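# Switch on the shaker holding four jars

## Task

Four jars already sit on the shaker, which is preset to a 20-second run; turn the shaker on.

## Robot and tools

Robot: two arms, left_arm and right_arm, on fixed bases about 0.56 m apart. Each arm has six revolute joints and a two-finger parallel gripper. The bases stand near scene (+0.005, +0.260, 0) for left_arm and (-0.017, -0.298, 0) for right_arm; right_arm is yawed very slightly.

Frames: the scene frame has its origin on the table surface halfway between the nominal bases, +z up, +x out over the table, and left_arm on the +y side. Arm names do not match image left/right. Each gripper's end_effector_position (metres) and end_effector_quat_wxyz are reported in that arm's own base frame, as are wrist-camera poses. Fixed cameras and the table use the scene frame. The fingers point along the gripper's +z and close along its y; the reported point sits between the pads, about 1 cm short of the fingertips. Printed poses may be a few cm off, worse at long reach.

Row layout (used by execute_actions and move): 14 numbers, all in [-1, 1], always for both arms even if one stays still. First left_arm: six joint numbers then its opening; then right_arm in the same pattern. Joint order in every row and every per-joint list in results: shoulder (joint2), elbow (joint3), waist (joint1), wrist pitch (joint4), wrist yaw (joint5), wrist roll (joint6). Joint numbers are offsets, not angles: they count from the "Joint targets" line as it stands when the action or move starts (not from the previous row), so sending the same offset again moves further. Scale: 1.0 equals 2.811 rad for shoulder and waist, 2.53 elbow, 2.575 wrist pitch, 8.12 wrist yaw, 9.528 wrist roll. Zero for all six joints means hold the current targets. The opening number is absolute: +1 fully open, -1 shut; to keep a gripper unchanged resend its current command, since 0 means half open.

Joint ranges (rad): waist -2.880..2.880, shoulder 0..3.142, elbow 0..3.019, wrist pitch -1.693..1.571, wrist yaw -1.571..1.571, wrist roll -2.094..2.094. True ends may differ by up to 0.084 rad. Asking a joint more than 0.084 rad beyond its range gets the action refused for both arms; a bad first action refuses the whole call. A request past the real end is clipped, and "joint sent to its limit" may appear. Each step, targets are kept within a lead of the measured angle (0.716 waist/shoulder, 0.645 elbow, 0.69 wrist pitch, 1.84 yaw, 3.24 roll), and an arm's targets are scaled back if they would put the gripper over 110 mm from where it is, so large motions need several actions.

execute_actions(actions, cameras): actions is a list of actions; each action is a list of up to 15 rows, one per 1/30 s step, the last row held to fill 15 steps. Images come back only if actions is empty or cameras names some ("all", a list of names, or []). An empty list just reports state, task and scene number.

move(target, speed, blend, opening_speed, grip_force, blocking, cameras): target is one 14-number row, or up to 15 rows, each an offset from the same starting Joint targets (not chained), sharing 10 s total. speed is rad/s for the joint with the longest way, 0.01 to 12.57, default 0.5; one value or one per target. blend (rad) rounds corners between listed targets; 0 stops at each. opening_speed (per second on the -1..+1 scale, at least 0.2) ramps the grippers gradually. grip_force sets newtons per pad, 10 to 50, one value or one per arm, persisting. blocking=false returns after about 0.5 s while motion continues. The joints move in sync so the hand traces a curve, and nothing avoids obstacles or the other arm. The result adds a "move:" line: done, off_target (resting more than 0.035 rad from target), moving, held, or fault, plus limits=held if steps were withheld.

wait(seconds 0 to 10, cameras) lets time pass holding commands; stop(cameras) brakes a running move. zoom_image(camera, region [x0,y0,x1,y1] pixels, max 504x504) enlarges part of the newest image from cam_high, cam_low, cam_over, cam_left_wrist or cam_right_wrist. read_manual(section) returns only licence text. finished_scene(scene) ends the current scene (1 or 2) irreversibly; call it only once the shaker is running on its own.

Results: Joint positions (rad, then finger gap in m, 0.094 open), Joint velocities (may read "within noise"), Joint targets (base for next offsets), Joint torques (N m, noisy, offset, items 2 and 4 wrap at ±28), grip_measured (same scale as opening; up to 2.5 mm wide when empty), grip_effort_nm (motor effort, negative closing), Tool commands, and warnings such as "joint command not followed" (clearance check altered targets), MOTOR HOT (85 °C) or OVER-TEMPERATURE FAULT (arm goes limp for 30-60 s). Cameras are 504x504; calibration is approximate.

Cautions: press the switch gently and slowly; fast moves hit harder, and aiming far beyond the contact presses harder. Never knock the jars or shaker, or let anything fall from the table. Keep the arms apart; any contact between them can fail the scene. Avoid holding stretched poses or pushing at unreachable targets, which overheats motors. After pressing, pull back by commanding targets past the current positions. Objects may get nudged by outside pushes now and then. Time spent writing counts as scene time.

Each tool is called as name([rows], argument=value, ...), one row to a line, values as JSON.

## Session

execute_actions(actions=[])

Scene clock: 0.00 s.
left_arm: end_effector_position=(+0.4966, -0.3485, +0.2277) grip_measured=+1.000 grip_effort_nm=n/a end_effector_quat_wxyz=(+0.393, +0.415, +0.803, -0.168) | right_arm: end_effector_position=(+0.2886, -0.2945, +0.1267) grip_measured=+1.000 grip_effort_nm=n/a end_effector_quat_wxyz=(+0.088, +0.822, +0.501, -0.256)
Joint names: [shoulder, elbow, waist, wrist pitch, wrist yaw, wrist roll]
Joint positions: left_arm=[1.498 1.162 -0.536 -0.381 0.264 0.298 0.094] | right_arm=[1.527 1.086 -0.574 -1.203 0.544 1.494 0.094]
Joint velocities: within noise
Joint torques (N m): no reading
Heat: left arm: hottest wrist yaw 35 °C; right arm: hottest wrist pitch 34 °C.
Joint targets: left_arm=[1.501 1.185 -0.536 -0.378 0.264 0.298] | right_arm=[1.522 1.109 -0.574 -1.203 0.544 1.494]
Tool commands: left_gripper/opening=+1.0 right_gripper/opening=+1.0

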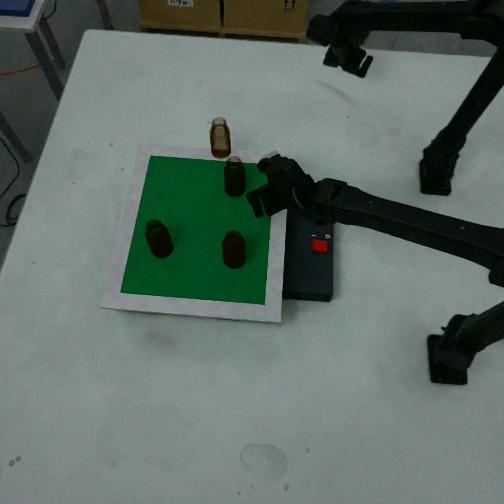

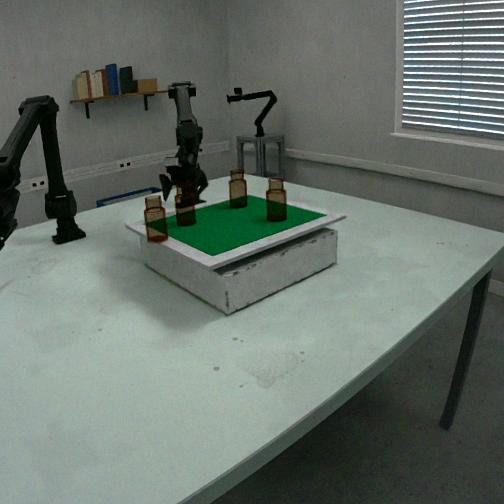

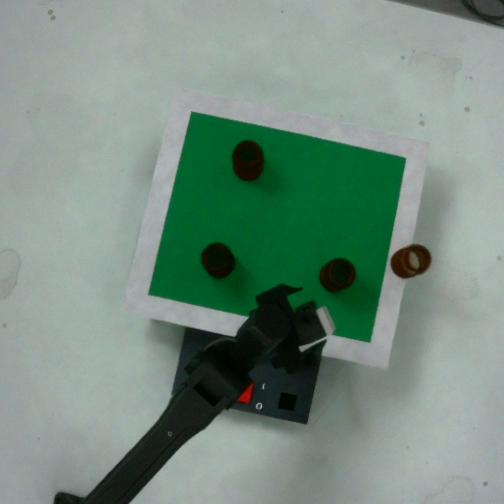

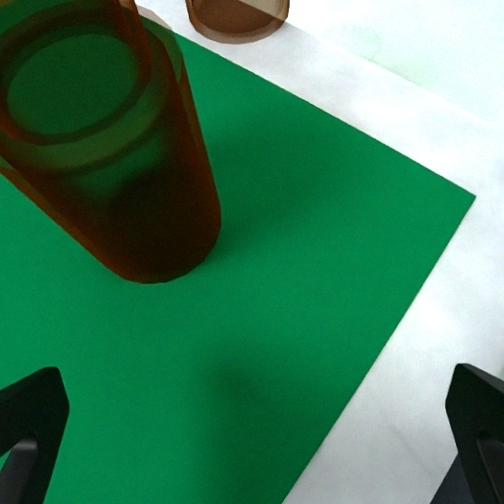

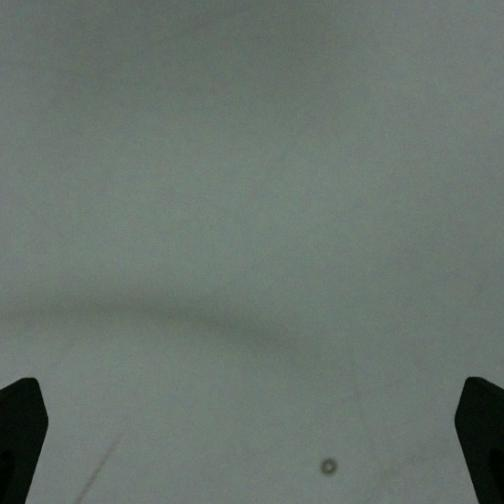

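zoom_image(camera="cam_low", region=[110, 150, 360, 320])

zoom_image(camera="cam_over", region=[320, 200, 480, 360])

zoom_image(camera="cam_over", region=[150, 300, 350, 440])

zoom_image(camera="cam_high", region=[90, 100, 350, 330])

Scaled by 2.016 from the camera's 504x504 image, which has a finer 720x720 frame.

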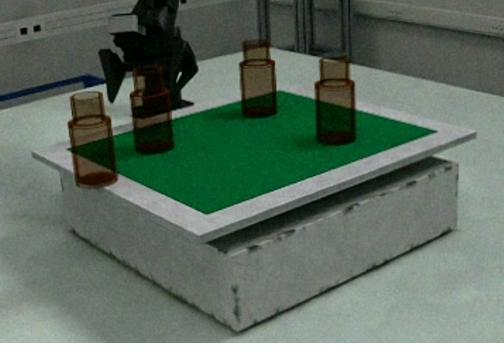

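Scaled by 3.150 from the camera's 504x504 image, which has a finer 720x720 frame.

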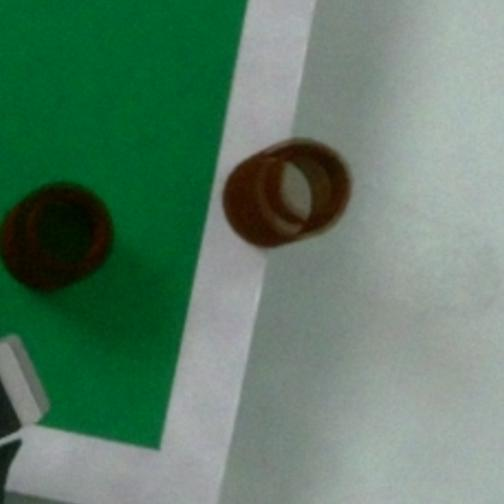

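Scaled by 2.520 from the camera's 504x504 image, which has a finer 720x720 frame.

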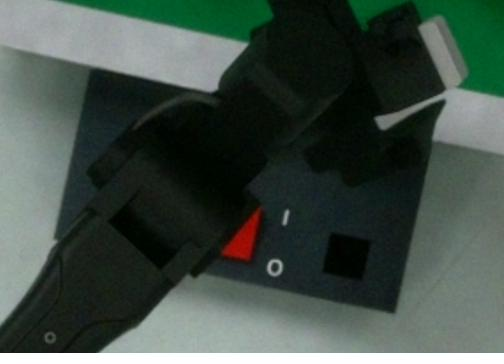

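Scaled by 1.938 from the camera's 504x504 image, which has a finer 720x720 frame.

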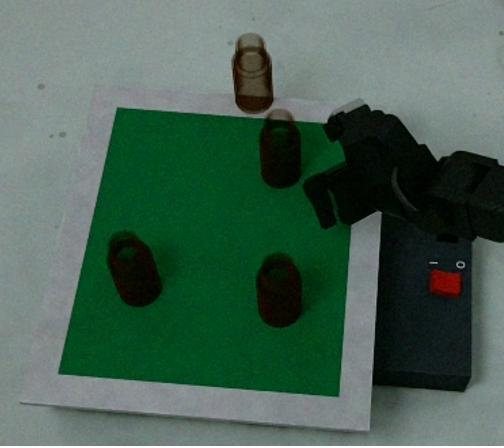

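move([
  [-0.0338, 0.0696, -0.0548, -0.4456, -0.0325, -0.0313, -0.95, 0.0959, 0.3192, 0.1331, -0.0552, -0.0670, -0.1568, 1.0],
  [-0.0338, 0.0696, -0.0548, -0.4456, -0.0325, -0.0313, -0.95, 0.0959, 0.3192, 0.2499, -0.0552, -0.0670, -0.1568, 1.0],
], blend=[0.1, 0], speed=0.9, opening_speed=1.0, cameras=["all"])

Scene clock: 104.73 s.
left_arm: end_effector_position=(+0.3082, -0.2518, +0.2281) grip_measured=-0.948 grip_effort_nm=-0.08 end_effector_quat_wxyz=(-0.023, +0.340, +0.940, +0.006) | right_arm: end_effector_position=(+0.6192, +0.0807, +0.2755) grip_measured=+1.000 grip_effort_nm=-0.04 end_effector_quat_wxyz=(+0.151, -0.061, +0.987, +0.011)
Joint names: [shoulder, elbow, waist, wrist pitch, wrist yaw, wrist roll]
Joint positions: left_arm=[1.414 1.311 -0.682 -1.515 0.004 0.011 0.002] | right_arm=[1.786 1.855 0.13 -1.335 -0.001 0.007 0.094]
Joint torques (N m): left_arm=[-11.52 10.65 -0.03 -0.83 -0.09 -0.08] | right_arm=[-16.79 15.31 1.67 0.76 0.08 -0.05]
Heat: left arm: hottest elbow 39 °C; right arm: hottest elbow 37 °C.
Joint targets: left_arm=[1.406 1.361 -0.690 -1.525 0.000 0.000] | right_arm=[1.792 1.917 0.128 -1.344 0.000 0.000]
move: off_target (left_arm, right_arm); left_arm: the elbow is farthest, 0.050 rad from its target; right_arm: the elbow is farthest, 0.062 rad from its target
camera_calibration:
cam_left_wrist: T_world_to_cam=[[-0.655832, -0.754894, 0.00444323, 0.0130032], [-0.662126, 0.578044, 0.476922, 0.277954], [-0.362594, 0.309838, -0.878935, 0.476402], [0, 0, 0, 1]] pos_world=[0.365309, -0.298461, 0.286106]
cam_right_wrist: T_world_to_cam=[[0.134566, -0.990899, 0.00319734, -0.00463693], [-0.979945, -0.132599, 0.148743, 0.613167], [-0.146966, -0.023149, -0.988871, 0.451064], [0, 0, 0, 1]] pos_world=[0.667785, 0.0871519, 0.354854]

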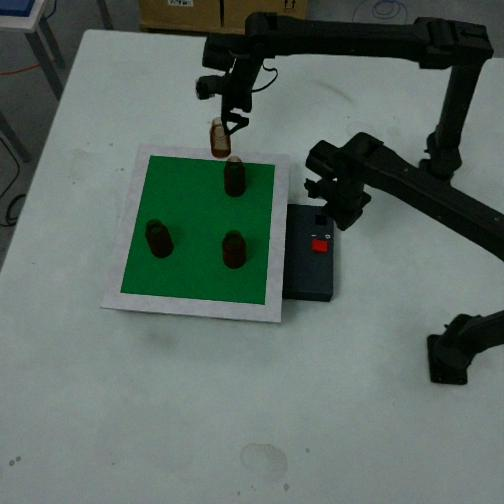

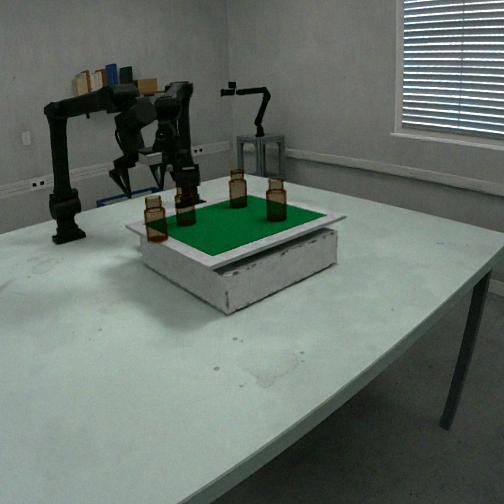

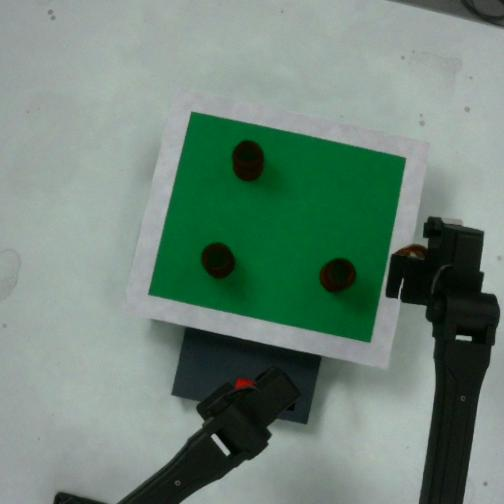

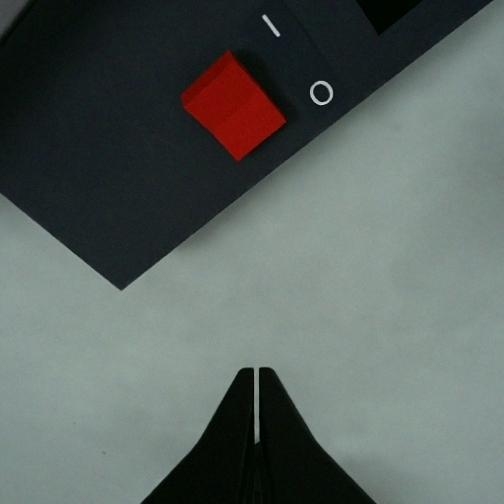

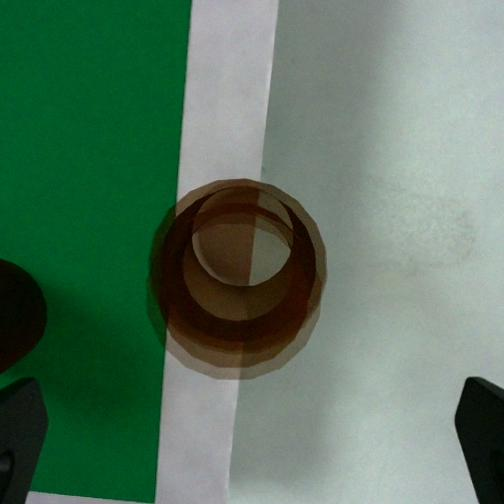

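zoom_image(camera="cam_right_wrist", region=[110, 150, 360, 400])

zoom_image(camera="cam_left_wrist", region=[130, 0, 380, 200])

zoom_image(camera="cam_low", region=[110, 160, 310, 280])

Scaled by 2.016 from the camera's 504x504 image, which has a finer 720x720 frame.

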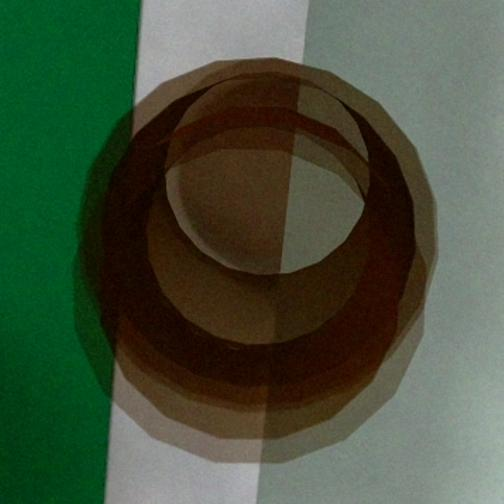

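Scaled by 2.016 from the camera's 504x504 image, which has a finer 720x720 frame.

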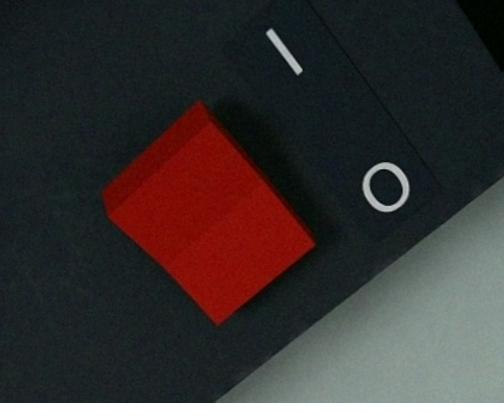

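Scaled by 2.520 from the camera's 504x504 image, which has a finer 720x720 frame.

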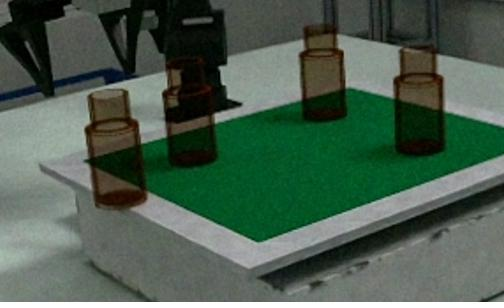

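zoom_image(camera="cam_high", region=[270, 120, 400, 250])

zoom_image(camera="cam_over", region=[160, 320, 330, 460])

zoom_image(camera="cam_high", region=[180, 50, 300, 170])

Scaled by 3.877 from the camera's 504x504 image, which has a finer 720x720 frame.

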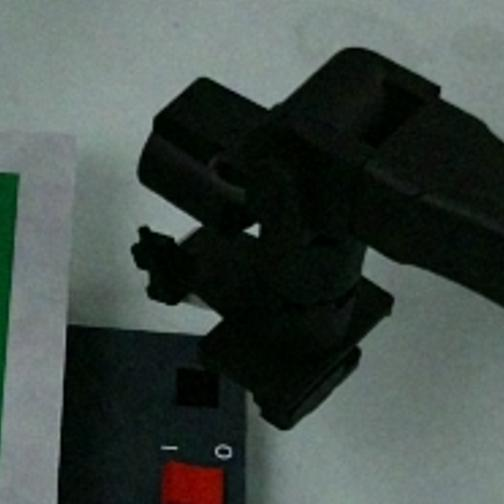

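Scaled by 2.965 from the camera's 504x504 image, which has a finer 720x720 frame.

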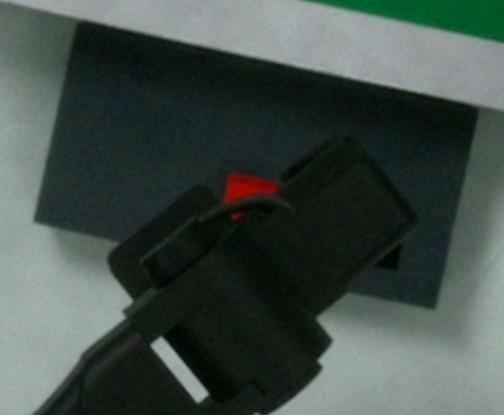

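Scaled by 4.200 from the camera's 504x504 image, which has a finer 720x720 frame.

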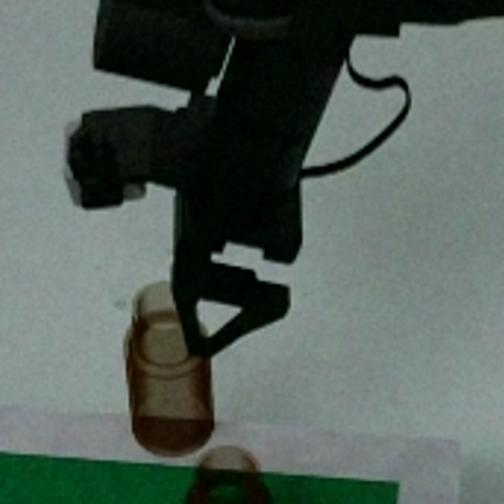

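move(target=[0.0342, -0.0419, 0.0071, 0.0967, 0, 0, -0.95, 0.0096, -0.0439, 0.0036, 0.0722, 0, 0, 0.5], speed=0.3, opening_speed=0.8, grip_force=[50, 25], cameras=["cam_high", "cam_over", "cam_low", "cam_left_wrist", "cam_right_wrist"])

Scene clock: 207.03 s.
left_arm: end_effector_position=(+0.3445, -0.2802, +0.1786) grip_measured=-0.948 grip_effort_nm=-0.08 end_effector_quat_wxyz=(+0.024, +0.339, +0.940, -0.010) | right_arm: end_effector_position=(+0.6508, +0.0848, +0.2519) grip_measured=+0.502 grip_effort_nm=-0.13 end_effector_quat_wxyz=(+0.195, -0.060, +0.979, +0.014)
Joint names: [shoulder, elbow, waist, wrist pitch, wrist yaw, wrist roll]
Joint positions: left_arm=[1.491 1.261 -0.68 -1.289 0.004 0.011 0.002] | right_arm=[1.814 1.812 0.13 -1.174 -0.001 0.007 0.071]
Joint torques (N m): left_arm=[-11.4 6.5 1.67 0.18 -0.08 -0.08] | right_arm=[-17.49 9.43 2.55 1.83 0.08 -0.06]
Heat: left arm: hottest elbow 43 °C; right arm: hottest elbow 44 °C.
Joint targets: left_arm=[1.502 1.255 -0.670 -1.276 0.000 0.000] | right_arm=[1.819 1.806 0.138 -1.159 0.000 0.000]
grip_force (N): 50, 25
move: done
camera_calibration:
cam_left_wrist: T_world_to_cam=[[-0.654609, -0.755967, 0.00118787, 0.0154904], [-0.696336, 0.603584, 0.388333, 0.376734], [-0.294284, 0.253379, -0.921518, 0.423064], [0, 0, 0, 1]] pos_world=[0.396975, -0.322876, 0.243545]
cam_right_wrist: T_world_to_cam=[[0.134254, -0.99094, 0.00358268, -0.00454412], [-0.989256, -0.133813, 0.0588842, 0.676892], [-0.0578713, -0.0114496, -0.998258, 0.375954], [0, 0, 0, 1]] pos_world=[0.691986, 0.0903784, 0.335457]

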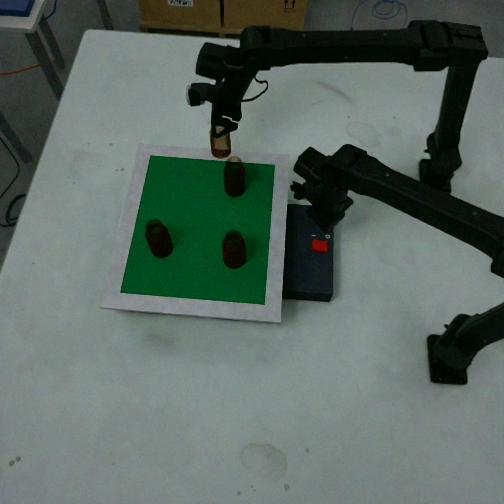

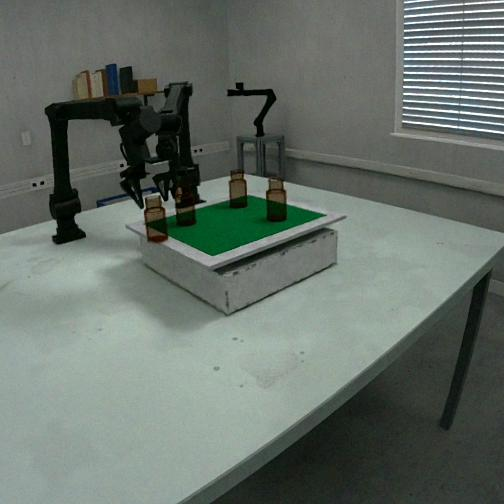

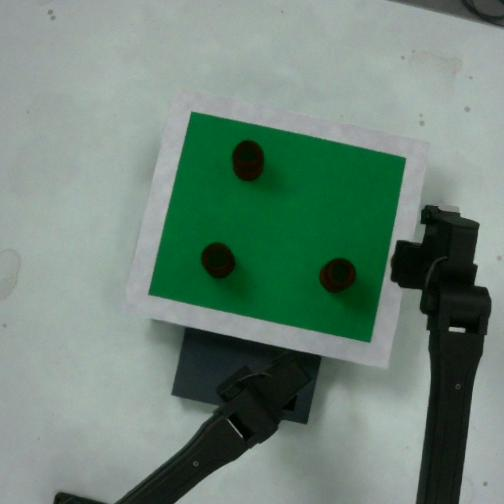

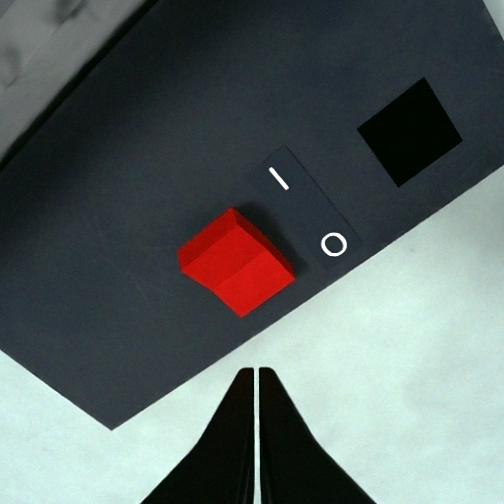

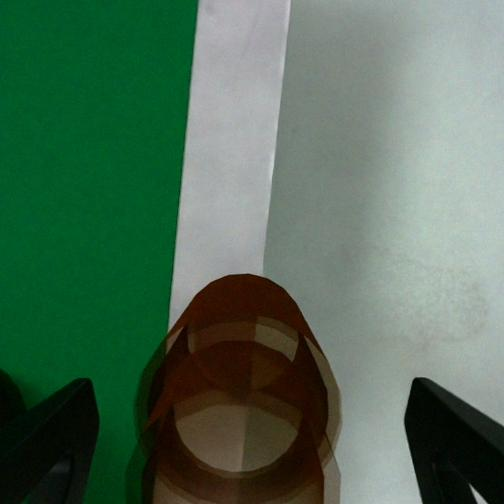

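zoom_image(camera="cam_high", region=[180, 60, 280, 160])

zoom_image(camera="cam_low", region=[100, 150, 220, 270])

zoom_image(camera="cam_right_wrist", region=[60, 260, 440, 504])

Scaled by 5.040 from the camera's 504x504 image, which has a finer 720x720 frame.

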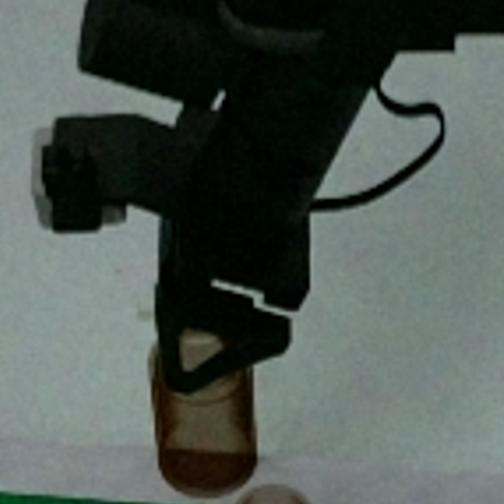

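Scaled by 4.200 from the camera's 504x504 image, which has a finer 720x720 frame.

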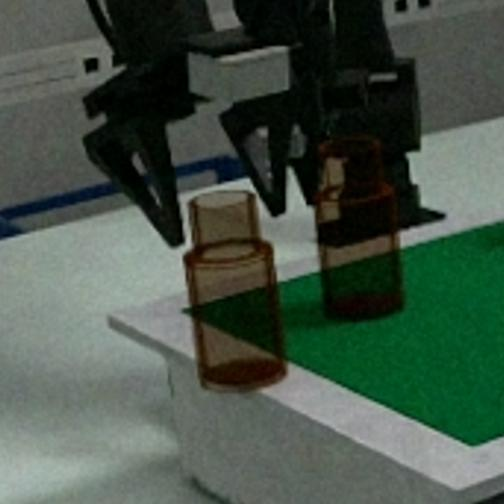

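Scaled by 1.326 from the camera's 504x504 image, which has a finer 720x720 frame.

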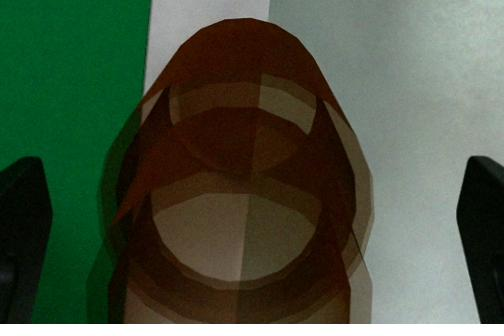

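move([
  [0.0258, -0.0198, 0.0117, 0.0276, 0, 0.1574, -0.95, -0.0107, -0.0202, 0.0043, 0.0113, 0, 0, 0.5],
  [0.0258, -0.0198, 0.0117, 0.0276, 0, 0.1574, -0.95, -0.0107, -0.0202, 0.0043, 0.0113, 0, 0, -0.35],
], speed=0.7, opening_speed=0.5, cameras=["cam_high", "cam_over", "cam_low", "cam_left_wrist", "cam_right_wrist"])

Scene clock: 256.03 s.
left_arm: end_effector_position=(+0.3552, -0.2699, +0.1326) grip_measured=-0.948 grip_effort_nm=-0.08 end_effector_quat_wxyz=(+0.004, +0.876, +0.482, +0.000) | right_arm: end_effector_position=(+0.6447, +0.0908, +0.2316) grip_measured=+0.136 grip_effort_nm=-0.59 end_effector_quat_wxyz=(+0.186, -0.066, +0.980, +0.014)
Joint names: [shoulder, elbow, waist, wrist pitch, wrist yaw, wrist roll]
Joint positions: left_arm=[1.558 1.212 -0.647 -1.218 0.004 1.487 0.002] | right_arm=[1.813 1.763 0.141 -1.145 0 0.007 0.053]
Joint torques (N m): left_arm=[-11.58 5.97 1.55 0.09 0.01 0.15] | right_arm=[-19.72 9.21 2.67 1.8 0.05 -0.06]
Heat: left arm: hottest elbow 40 °C; right arm: hottest elbow 39 °C.
Joint targets: left_arm=[1.575 1.205 -0.638 -1.205 0.000 1.499] | right_arm=[1.789 1.754 0.151 -1.129 0.000 0.000]
grip_force (N): 50, 25
move: done
camera_calibration:
cam_left_wrist: T_world_to_cam=[[-0.833207, 0.552894, -0.00868968, 0.448302], [0.495736, 0.753848, 0.43123, 0.00732844], [0.244975, 0.354996, -0.9022, 0.214577], [0, 0, 0, 1]] pos_world=[0.31733, -0.329562, 0.194327]
cam_right_wrist: T_world_to_cam=[[0.144484, -0.989497, 0.00451772, -0.00469267], [-0.986523, -0.143693, 0.0782613, 0.667537], [-0.0767902, -0.0157644, -0.996923, 0.367608], [0, 0, 0, 1]] pos_world=[0.687448, 0.0970719, 0.314255]

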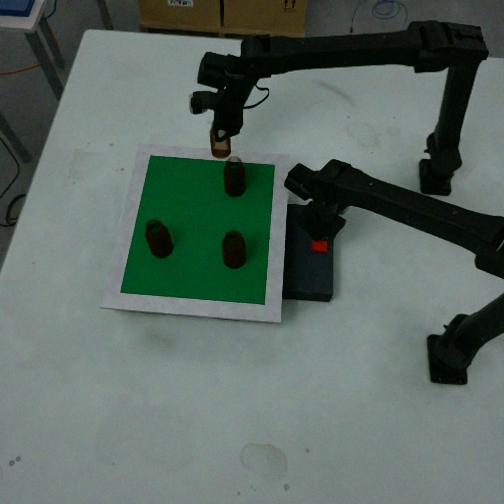

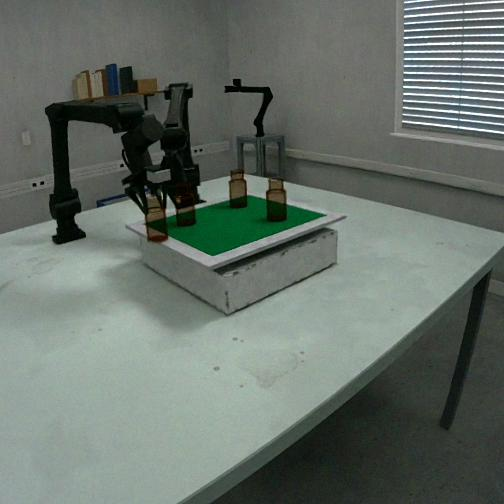

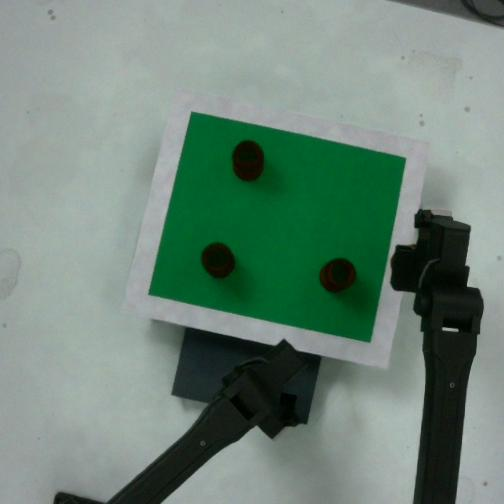

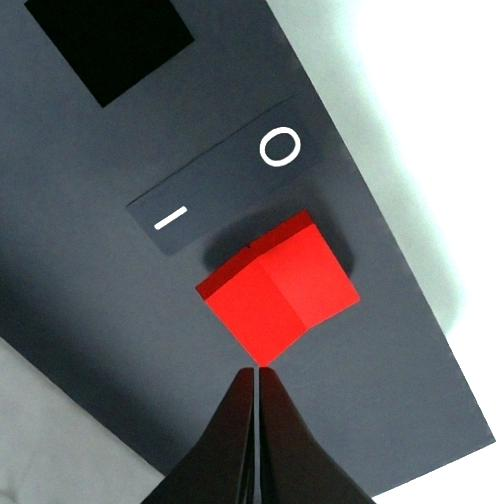

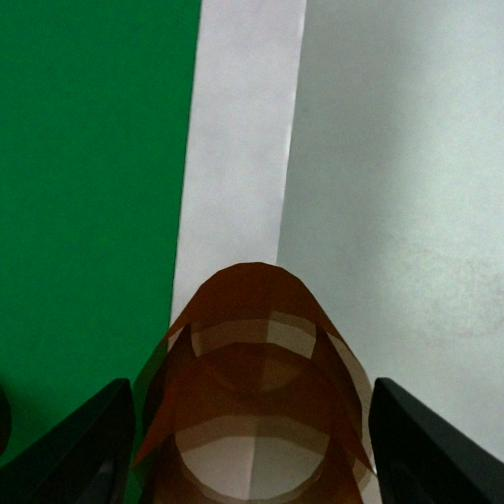

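zoom_image(camera="cam_low", region=[100, 150, 220, 270])

zoom_image(camera="cam_high", region=[180, 80, 260, 160])

zoom_image(camera="cam_left_wrist", region=[150, 180, 400, 430])

Scaled by 4.200 from the camera's 504x504 image, which has a finer 720x720 frame.

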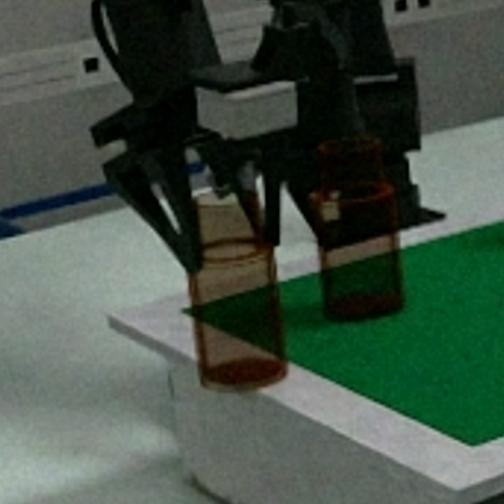

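Scaled by 6.300 from the camera's 504x504 image, which has a finer 720x720 frame.

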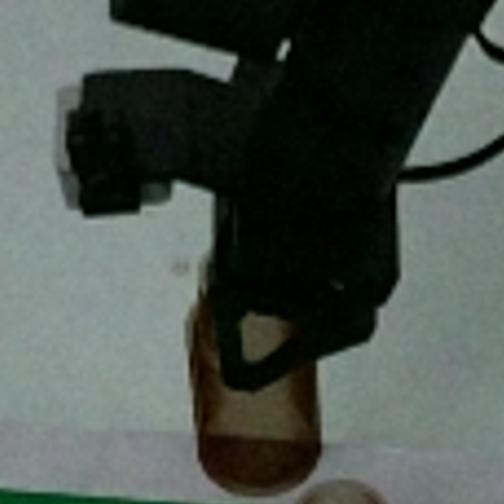

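Scaled by 2.016 from the camera's 504x504 image, which has a finer 720x720 frame.

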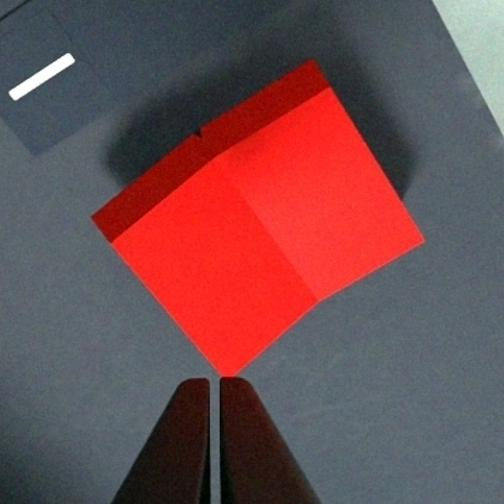

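move([
  [0.0085, -0.0111, 0, 0.0200, 0, 0, -0.95, 0.0039, 0.0553, 0, -0.0402, 0, 0, -0.35],
  [0.0085, -0.0111, 0, 0.0200, 0, 0, -0.95, 0.0989, 0.2107, 0.0446, -0.0940, 0, 0, -0.35],
], speed=[0.25, 0.4], blend=[0.03, 0], cameras=["cam_high", "cam_over", "cam_low", "cam_left_wrist", "cam_right_wrist"])

Scene clock: 304.10 s.
left_arm: end_effector_position=(+0.3565, -0.2709, +0.1122) grip_measured=-0.948 grip_effort_nm=-0.08 end_effector_quat_wxyz=(+0.004, +0.876, +0.482, -0.001) | right_arm: end_effector_position=(+0.6992, +0.1948, +0.2539) grip_measured=+0.136 grip_effort_nm=-0.59 end_effector_quat_wxyz=(+0.174, -0.130, +0.976, +0.024)
Joint names: [shoulder, elbow, waist, wrist pitch, wrist yaw, wrist roll]
Joint positions: left_arm=[1.583 1.184 -0.647 -1.166 0.004 1.487 0.002] | right_arm=[2.069 2.215 0.272 -1.365 0 0.007 0.053]
Joint torques (N m): left_arm=[-11.75 5.89 1.85 0.13 0 0.14] | right_arm=[-21.42 16.21 2.2 0.91 0.05 -0.05]
Heat: left arm: hottest elbow 38 °C; right arm: hottest elbow 39 °C.
Joint targets: left_arm=[1.599 1.177 -0.638 -1.154 0.000 1.499] | right_arm=[2.067 2.288 0.276 -1.372 0.000 0.000]
grip_force (N): 50, 25
move: off_target (right_arm); right_arm: the elbow is farthest, 0.072 rad from its target
camera_calibration:
cam_left_wrist: T_world_to_cam=[[-0.833219, 0.552892, -0.00749874, 0.449637], [0.496146, 0.753551, 0.431277, 0.0159484], [0.2441, 0.355628, -0.902188, 0.196669], [0, 0, 0, 1]] pos_world=[0.318726, -0.330559, 0.173926]
cam_right_wrist: T_world_to_cam=[[0.2732, -0.961947, 0.00446104, -0.00516144], [-0.957191, -0.271382, 0.100686, 0.733178], [-0.0956436, -0.0317774, -0.994908, 0.411446], [0, 0, 0, 1]] pos_world=[0.742554, 0.207081, 0.335554]

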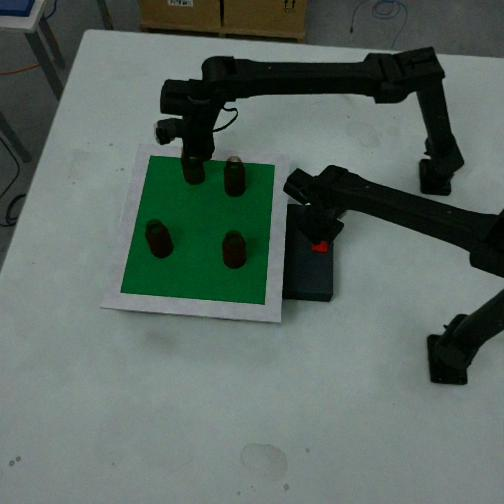

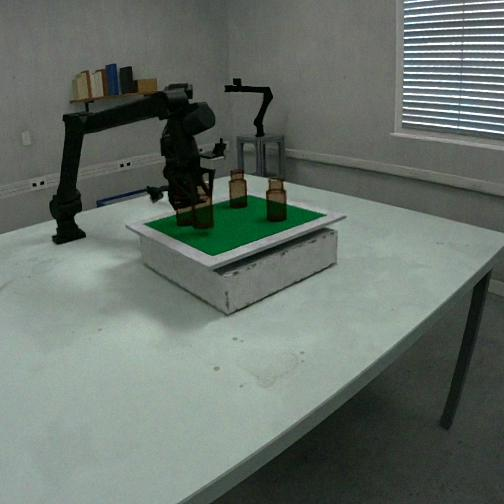

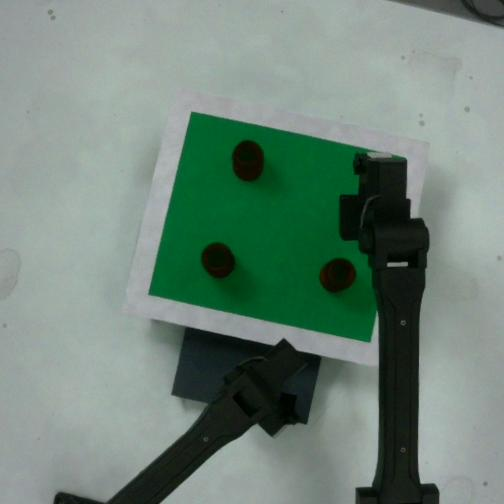

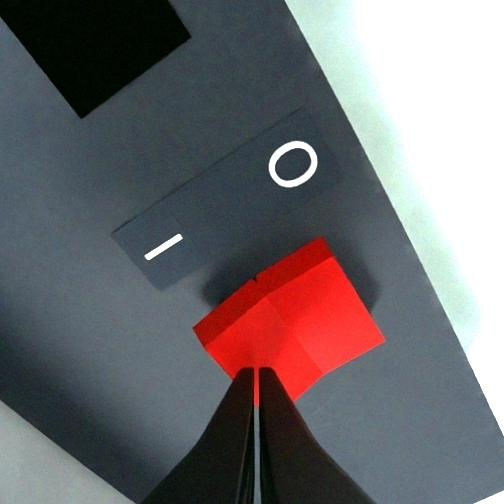

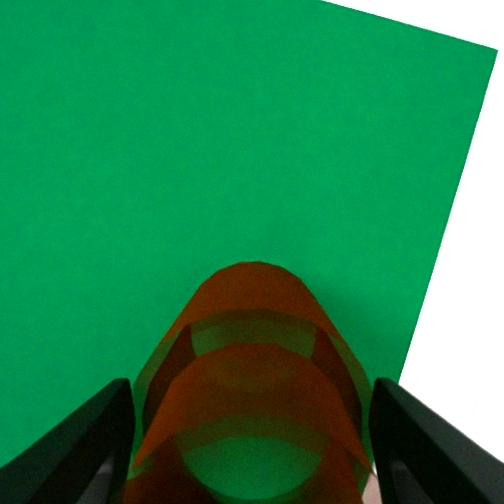

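move(target=[0, 0, 0, 0, 0, 0, -0.95, -0.0174, -0.0763, 0, 0.0485, 0, 0, -0.35], speed=0.2, cameras=["cam_low", "cam_high"])

zoom_image(camera="cam_low", region=[140, 150, 260, 270])

zoom_image(camera="cam_high", region=[150, 120, 270, 240])

Scene clock: 333.20 s.
left_arm: end_effector_position=(+0.3565, -0.2709, +0.1122) grip_measured=-0.948 grip_effort_nm=-0.08 end_effector_quat_wxyz=(+0.004, +0.876, +0.482, -0.001) | right_arm: end_effector_position=(+0.7002, +0.1952, +0.2339) grip_measured=+0.136 grip_effort_nm=-0.59 end_effector_quat_wxyz=(+0.188, -0.130, +0.973, +0.027)
Joint names: [shoulder, elbow, waist, wrist pitch, wrist yaw, wrist roll]
Joint positions: left_arm=[1.583 1.184 -0.647 -1.166 0.004 1.487 0.002] | right_arm=[2.039 2.107 0.272 -1.257 -0.001 0.007 0.053]
Joint torques (N m): left_arm=[-11.99 5.82 1.61 0.08 0.02 0.14] | right_arm=[-22.77 8.83 2.14 1.61 0.07 -0.05]
Heat: left arm: hottest elbow 38 °C; right arm: hottest elbow 40 °C.
Joint targets: left_arm=[1.599 1.177 -0.638 -1.154 0.000 1.499] | right_arm=[2.018 2.094 0.276 -1.247 0.000 0.000]
grip_force (N): 50, 25
move: done
Images, in order (width x height): cam_high 504x504, cam_low 504x504.

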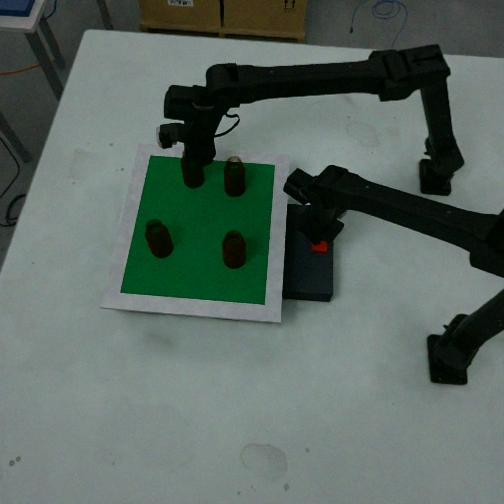

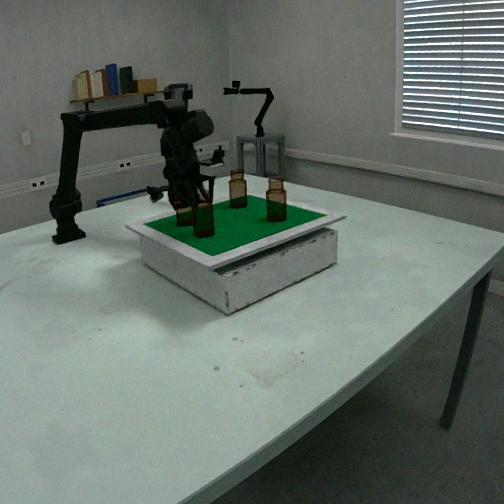

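Scaled by 4.200 from the camera's 504x504 image, which has a finer 720x720 frame.

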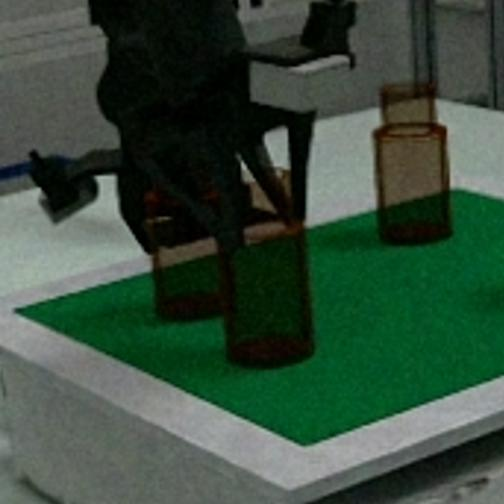

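Scaled by 4.200 from the camera's 504x504 image, which has a finer 720x720 frame.

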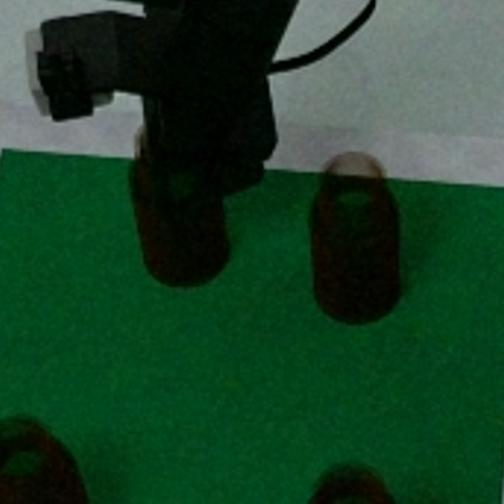

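move([
  [0, 0, 0, 0, 0, 0, -0.95, 0, -0.0055, 0, 0, 0, 0, -0.35],
  [0, 0, 0, 0, 0, 0, -0.95, 0, -0.0055, 0, 0, 0, 0, 0.6],
  [0, 0, 0, 0, 0, 0, -0.95, 0.0356, 0.1561, 0, -0.1099, 0, 0, 0.6],
], speed=[0.2, 0.2, 0.3], opening_speed=0.5, cameras=["cam_low", "cam_high", "cam_over", "cam_right_wrist"])

Scene clock: 357.20 s.
left_arm: end_effector_position=(+0.3565, -0.2709, +0.1122) grip_measured=-0.948 grip_effort_nm=-0.08 end_effector_quat_wxyz=(+0.004, +0.876, +0.482, -0.001) | right_arm: end_effector_position=(+0.6994, +0.1950, +0.3129) grip_measured=+0.598 grip_effort_nm=0.09 end_effector_quat_wxyz=(+0.185, -0.130, +0.974, +0.026)
Joint names: [shoulder, elbow, waist, wrist pitch, wrist yaw, wrist roll]
Joint positions: left_arm=[1.583 1.184 -0.647 -1.166 0.004 1.487 0.002] | right_arm=[2.106 2.431 0.272 -1.521 -0.001 0.007 0.075]
Joint torques (N m): left_arm=[-11.87 5.93 1.79 0.09 0.01 0.14] | right_arm=[-20.37 14.76 2.02 0.88 0.07 -0.05]
Heat: left arm: hottest elbow 38 °C; right arm: hottest elbow 40 °C.
Joint targets: left_arm=[1.599 1.177 -0.638 -1.154 0.000 1.499] | right_arm=[2.118 2.489 0.276 -1.530 0.000 0.000]
grip_force (N): 50, 25
move: off_target (right_arm); right_arm: the elbow is farthest, 0.058 rad from its target
camera_calibration:
cam_right_wrist: T_world_to_cam=[[0.273711, -0.961803, 0.00403106, -0.00551797], [-0.95895, -0.272571, 0.078233, 0.736005], [-0.074146, -0.0252788, -0.996927, 0.454509], [0, 0, 0, 1]] pos_world=[0.741002, 0.206796, 0.395555]
Images, in order (width x height): cam_high 504x504, cam_low 504x504, cam_over 504x504, cam_right_wrist 504x504.

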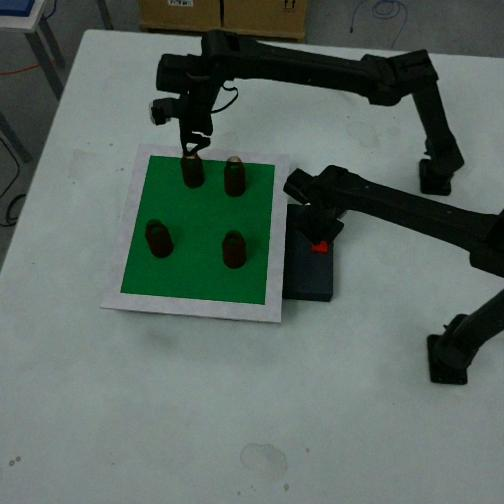

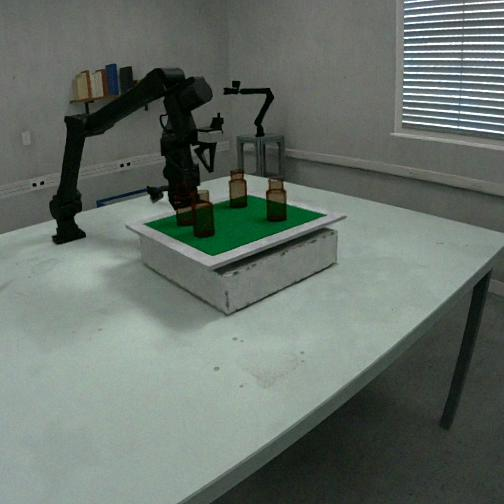

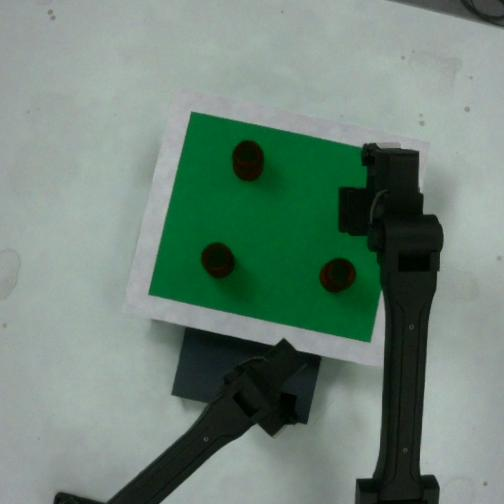

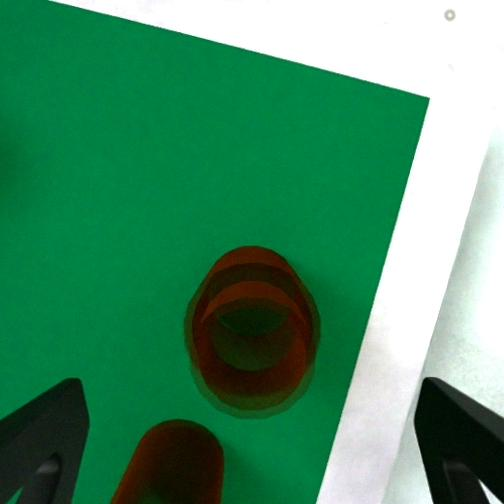

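move(target=[0.0141, -0.0223, 0, 0.0373, 0, 0, -0.95, -0.1167, -0.2012, -0.1871, 0.0718, 0, 0, 0.6], speed=0.25, cameras=["cam_low", "cam_high", "cam_over", "cam_left_wrist"])

Scene clock: 371.53 s.
left_arm: end_effector_position=(+0.3645, -0.2743, +0.0994) grip_measured=-0.948 grip_effort_nm=-0.08 end_effector_quat_wxyz=(+0.023, +0.875, +0.483, +0.010) | right_arm: end_effector_position=(+0.6277, -0.1608, +0.3187) grip_measured=+0.598 grip_effort_nm=0.09 end_effector_quat_wxyz=(+0.190, +0.126, +0.973, -0.023)
Joint names: [shoulder, elbow, waist, wrist pitch, wrist yaw, wrist roll]
Joint positions: left_arm=[1.59 1.156 -0.644 -1.086 0.001 1.488 0.002] | right_arm=[1.813 1.988 -0.25 -1.361 -0.001 0.006 0.075]
Joint torques (N m): left_arm=[-9.35 3.95 1.2 0.76 0.12 0.14] | right_arm=[-19.55 9.16 1.73 1.84 0.07 -0.05]
Heat: left arm: hottest elbow 37 °C; right arm: hottest elbow 41 °C.
Joint targets: left_arm=[1.638 1.120 -0.637 -1.058 0.000 1.499] | right_arm=[1.790 1.980 -0.250 -1.345 0.000 0.000]
grip_force (N): 50, 25
move: off_target (left_arm); left_arm: the shoulder is farthest, 0.048 rad from its target
camera_calibration:
cam_left_wrist: T_world_to_cam=[[-0.833616, 0.549866, -0.0522652, 0.461833], [0.477877, 0.765442, 0.430965, 0.029995], [0.276979, 0.334283, -0.900854, 0.166439], [0, 0, 0, 1]] pos_world=[0.324558, -0.332544, 0.161148]
Images, in order (width x height): cam_high 504x504, cam_low 504x504, cam_over 504x504, cam_left_wrist 504x504.

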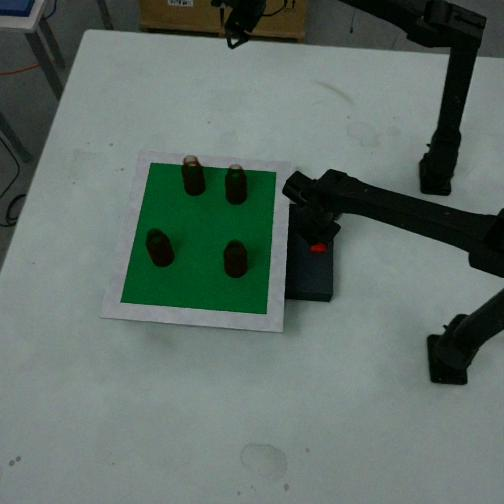

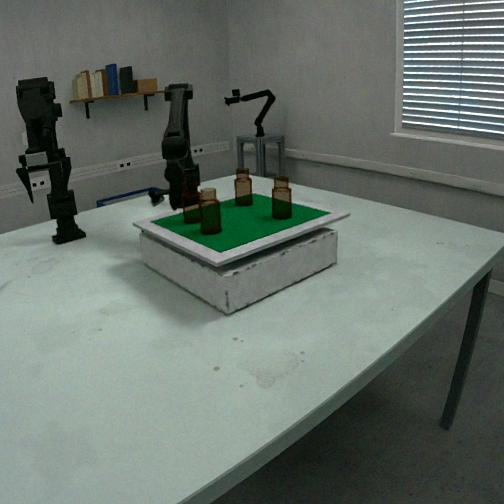

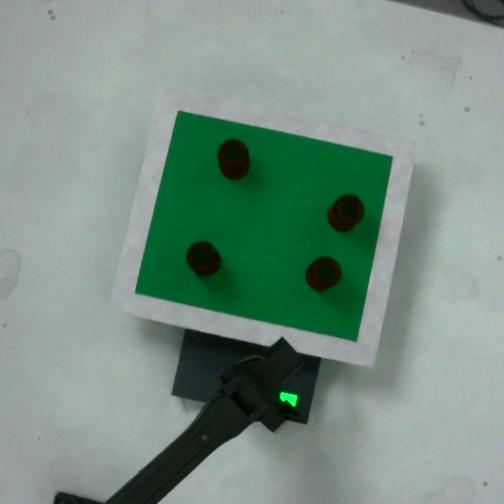

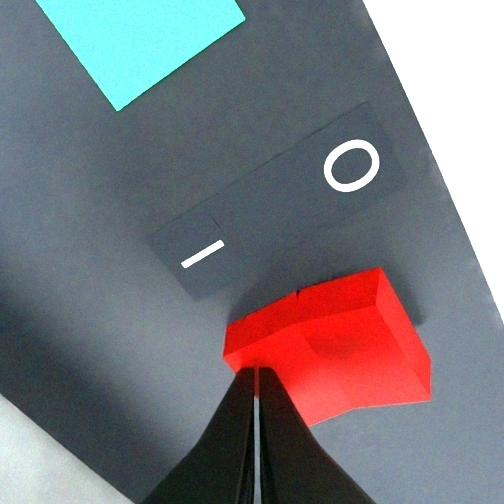

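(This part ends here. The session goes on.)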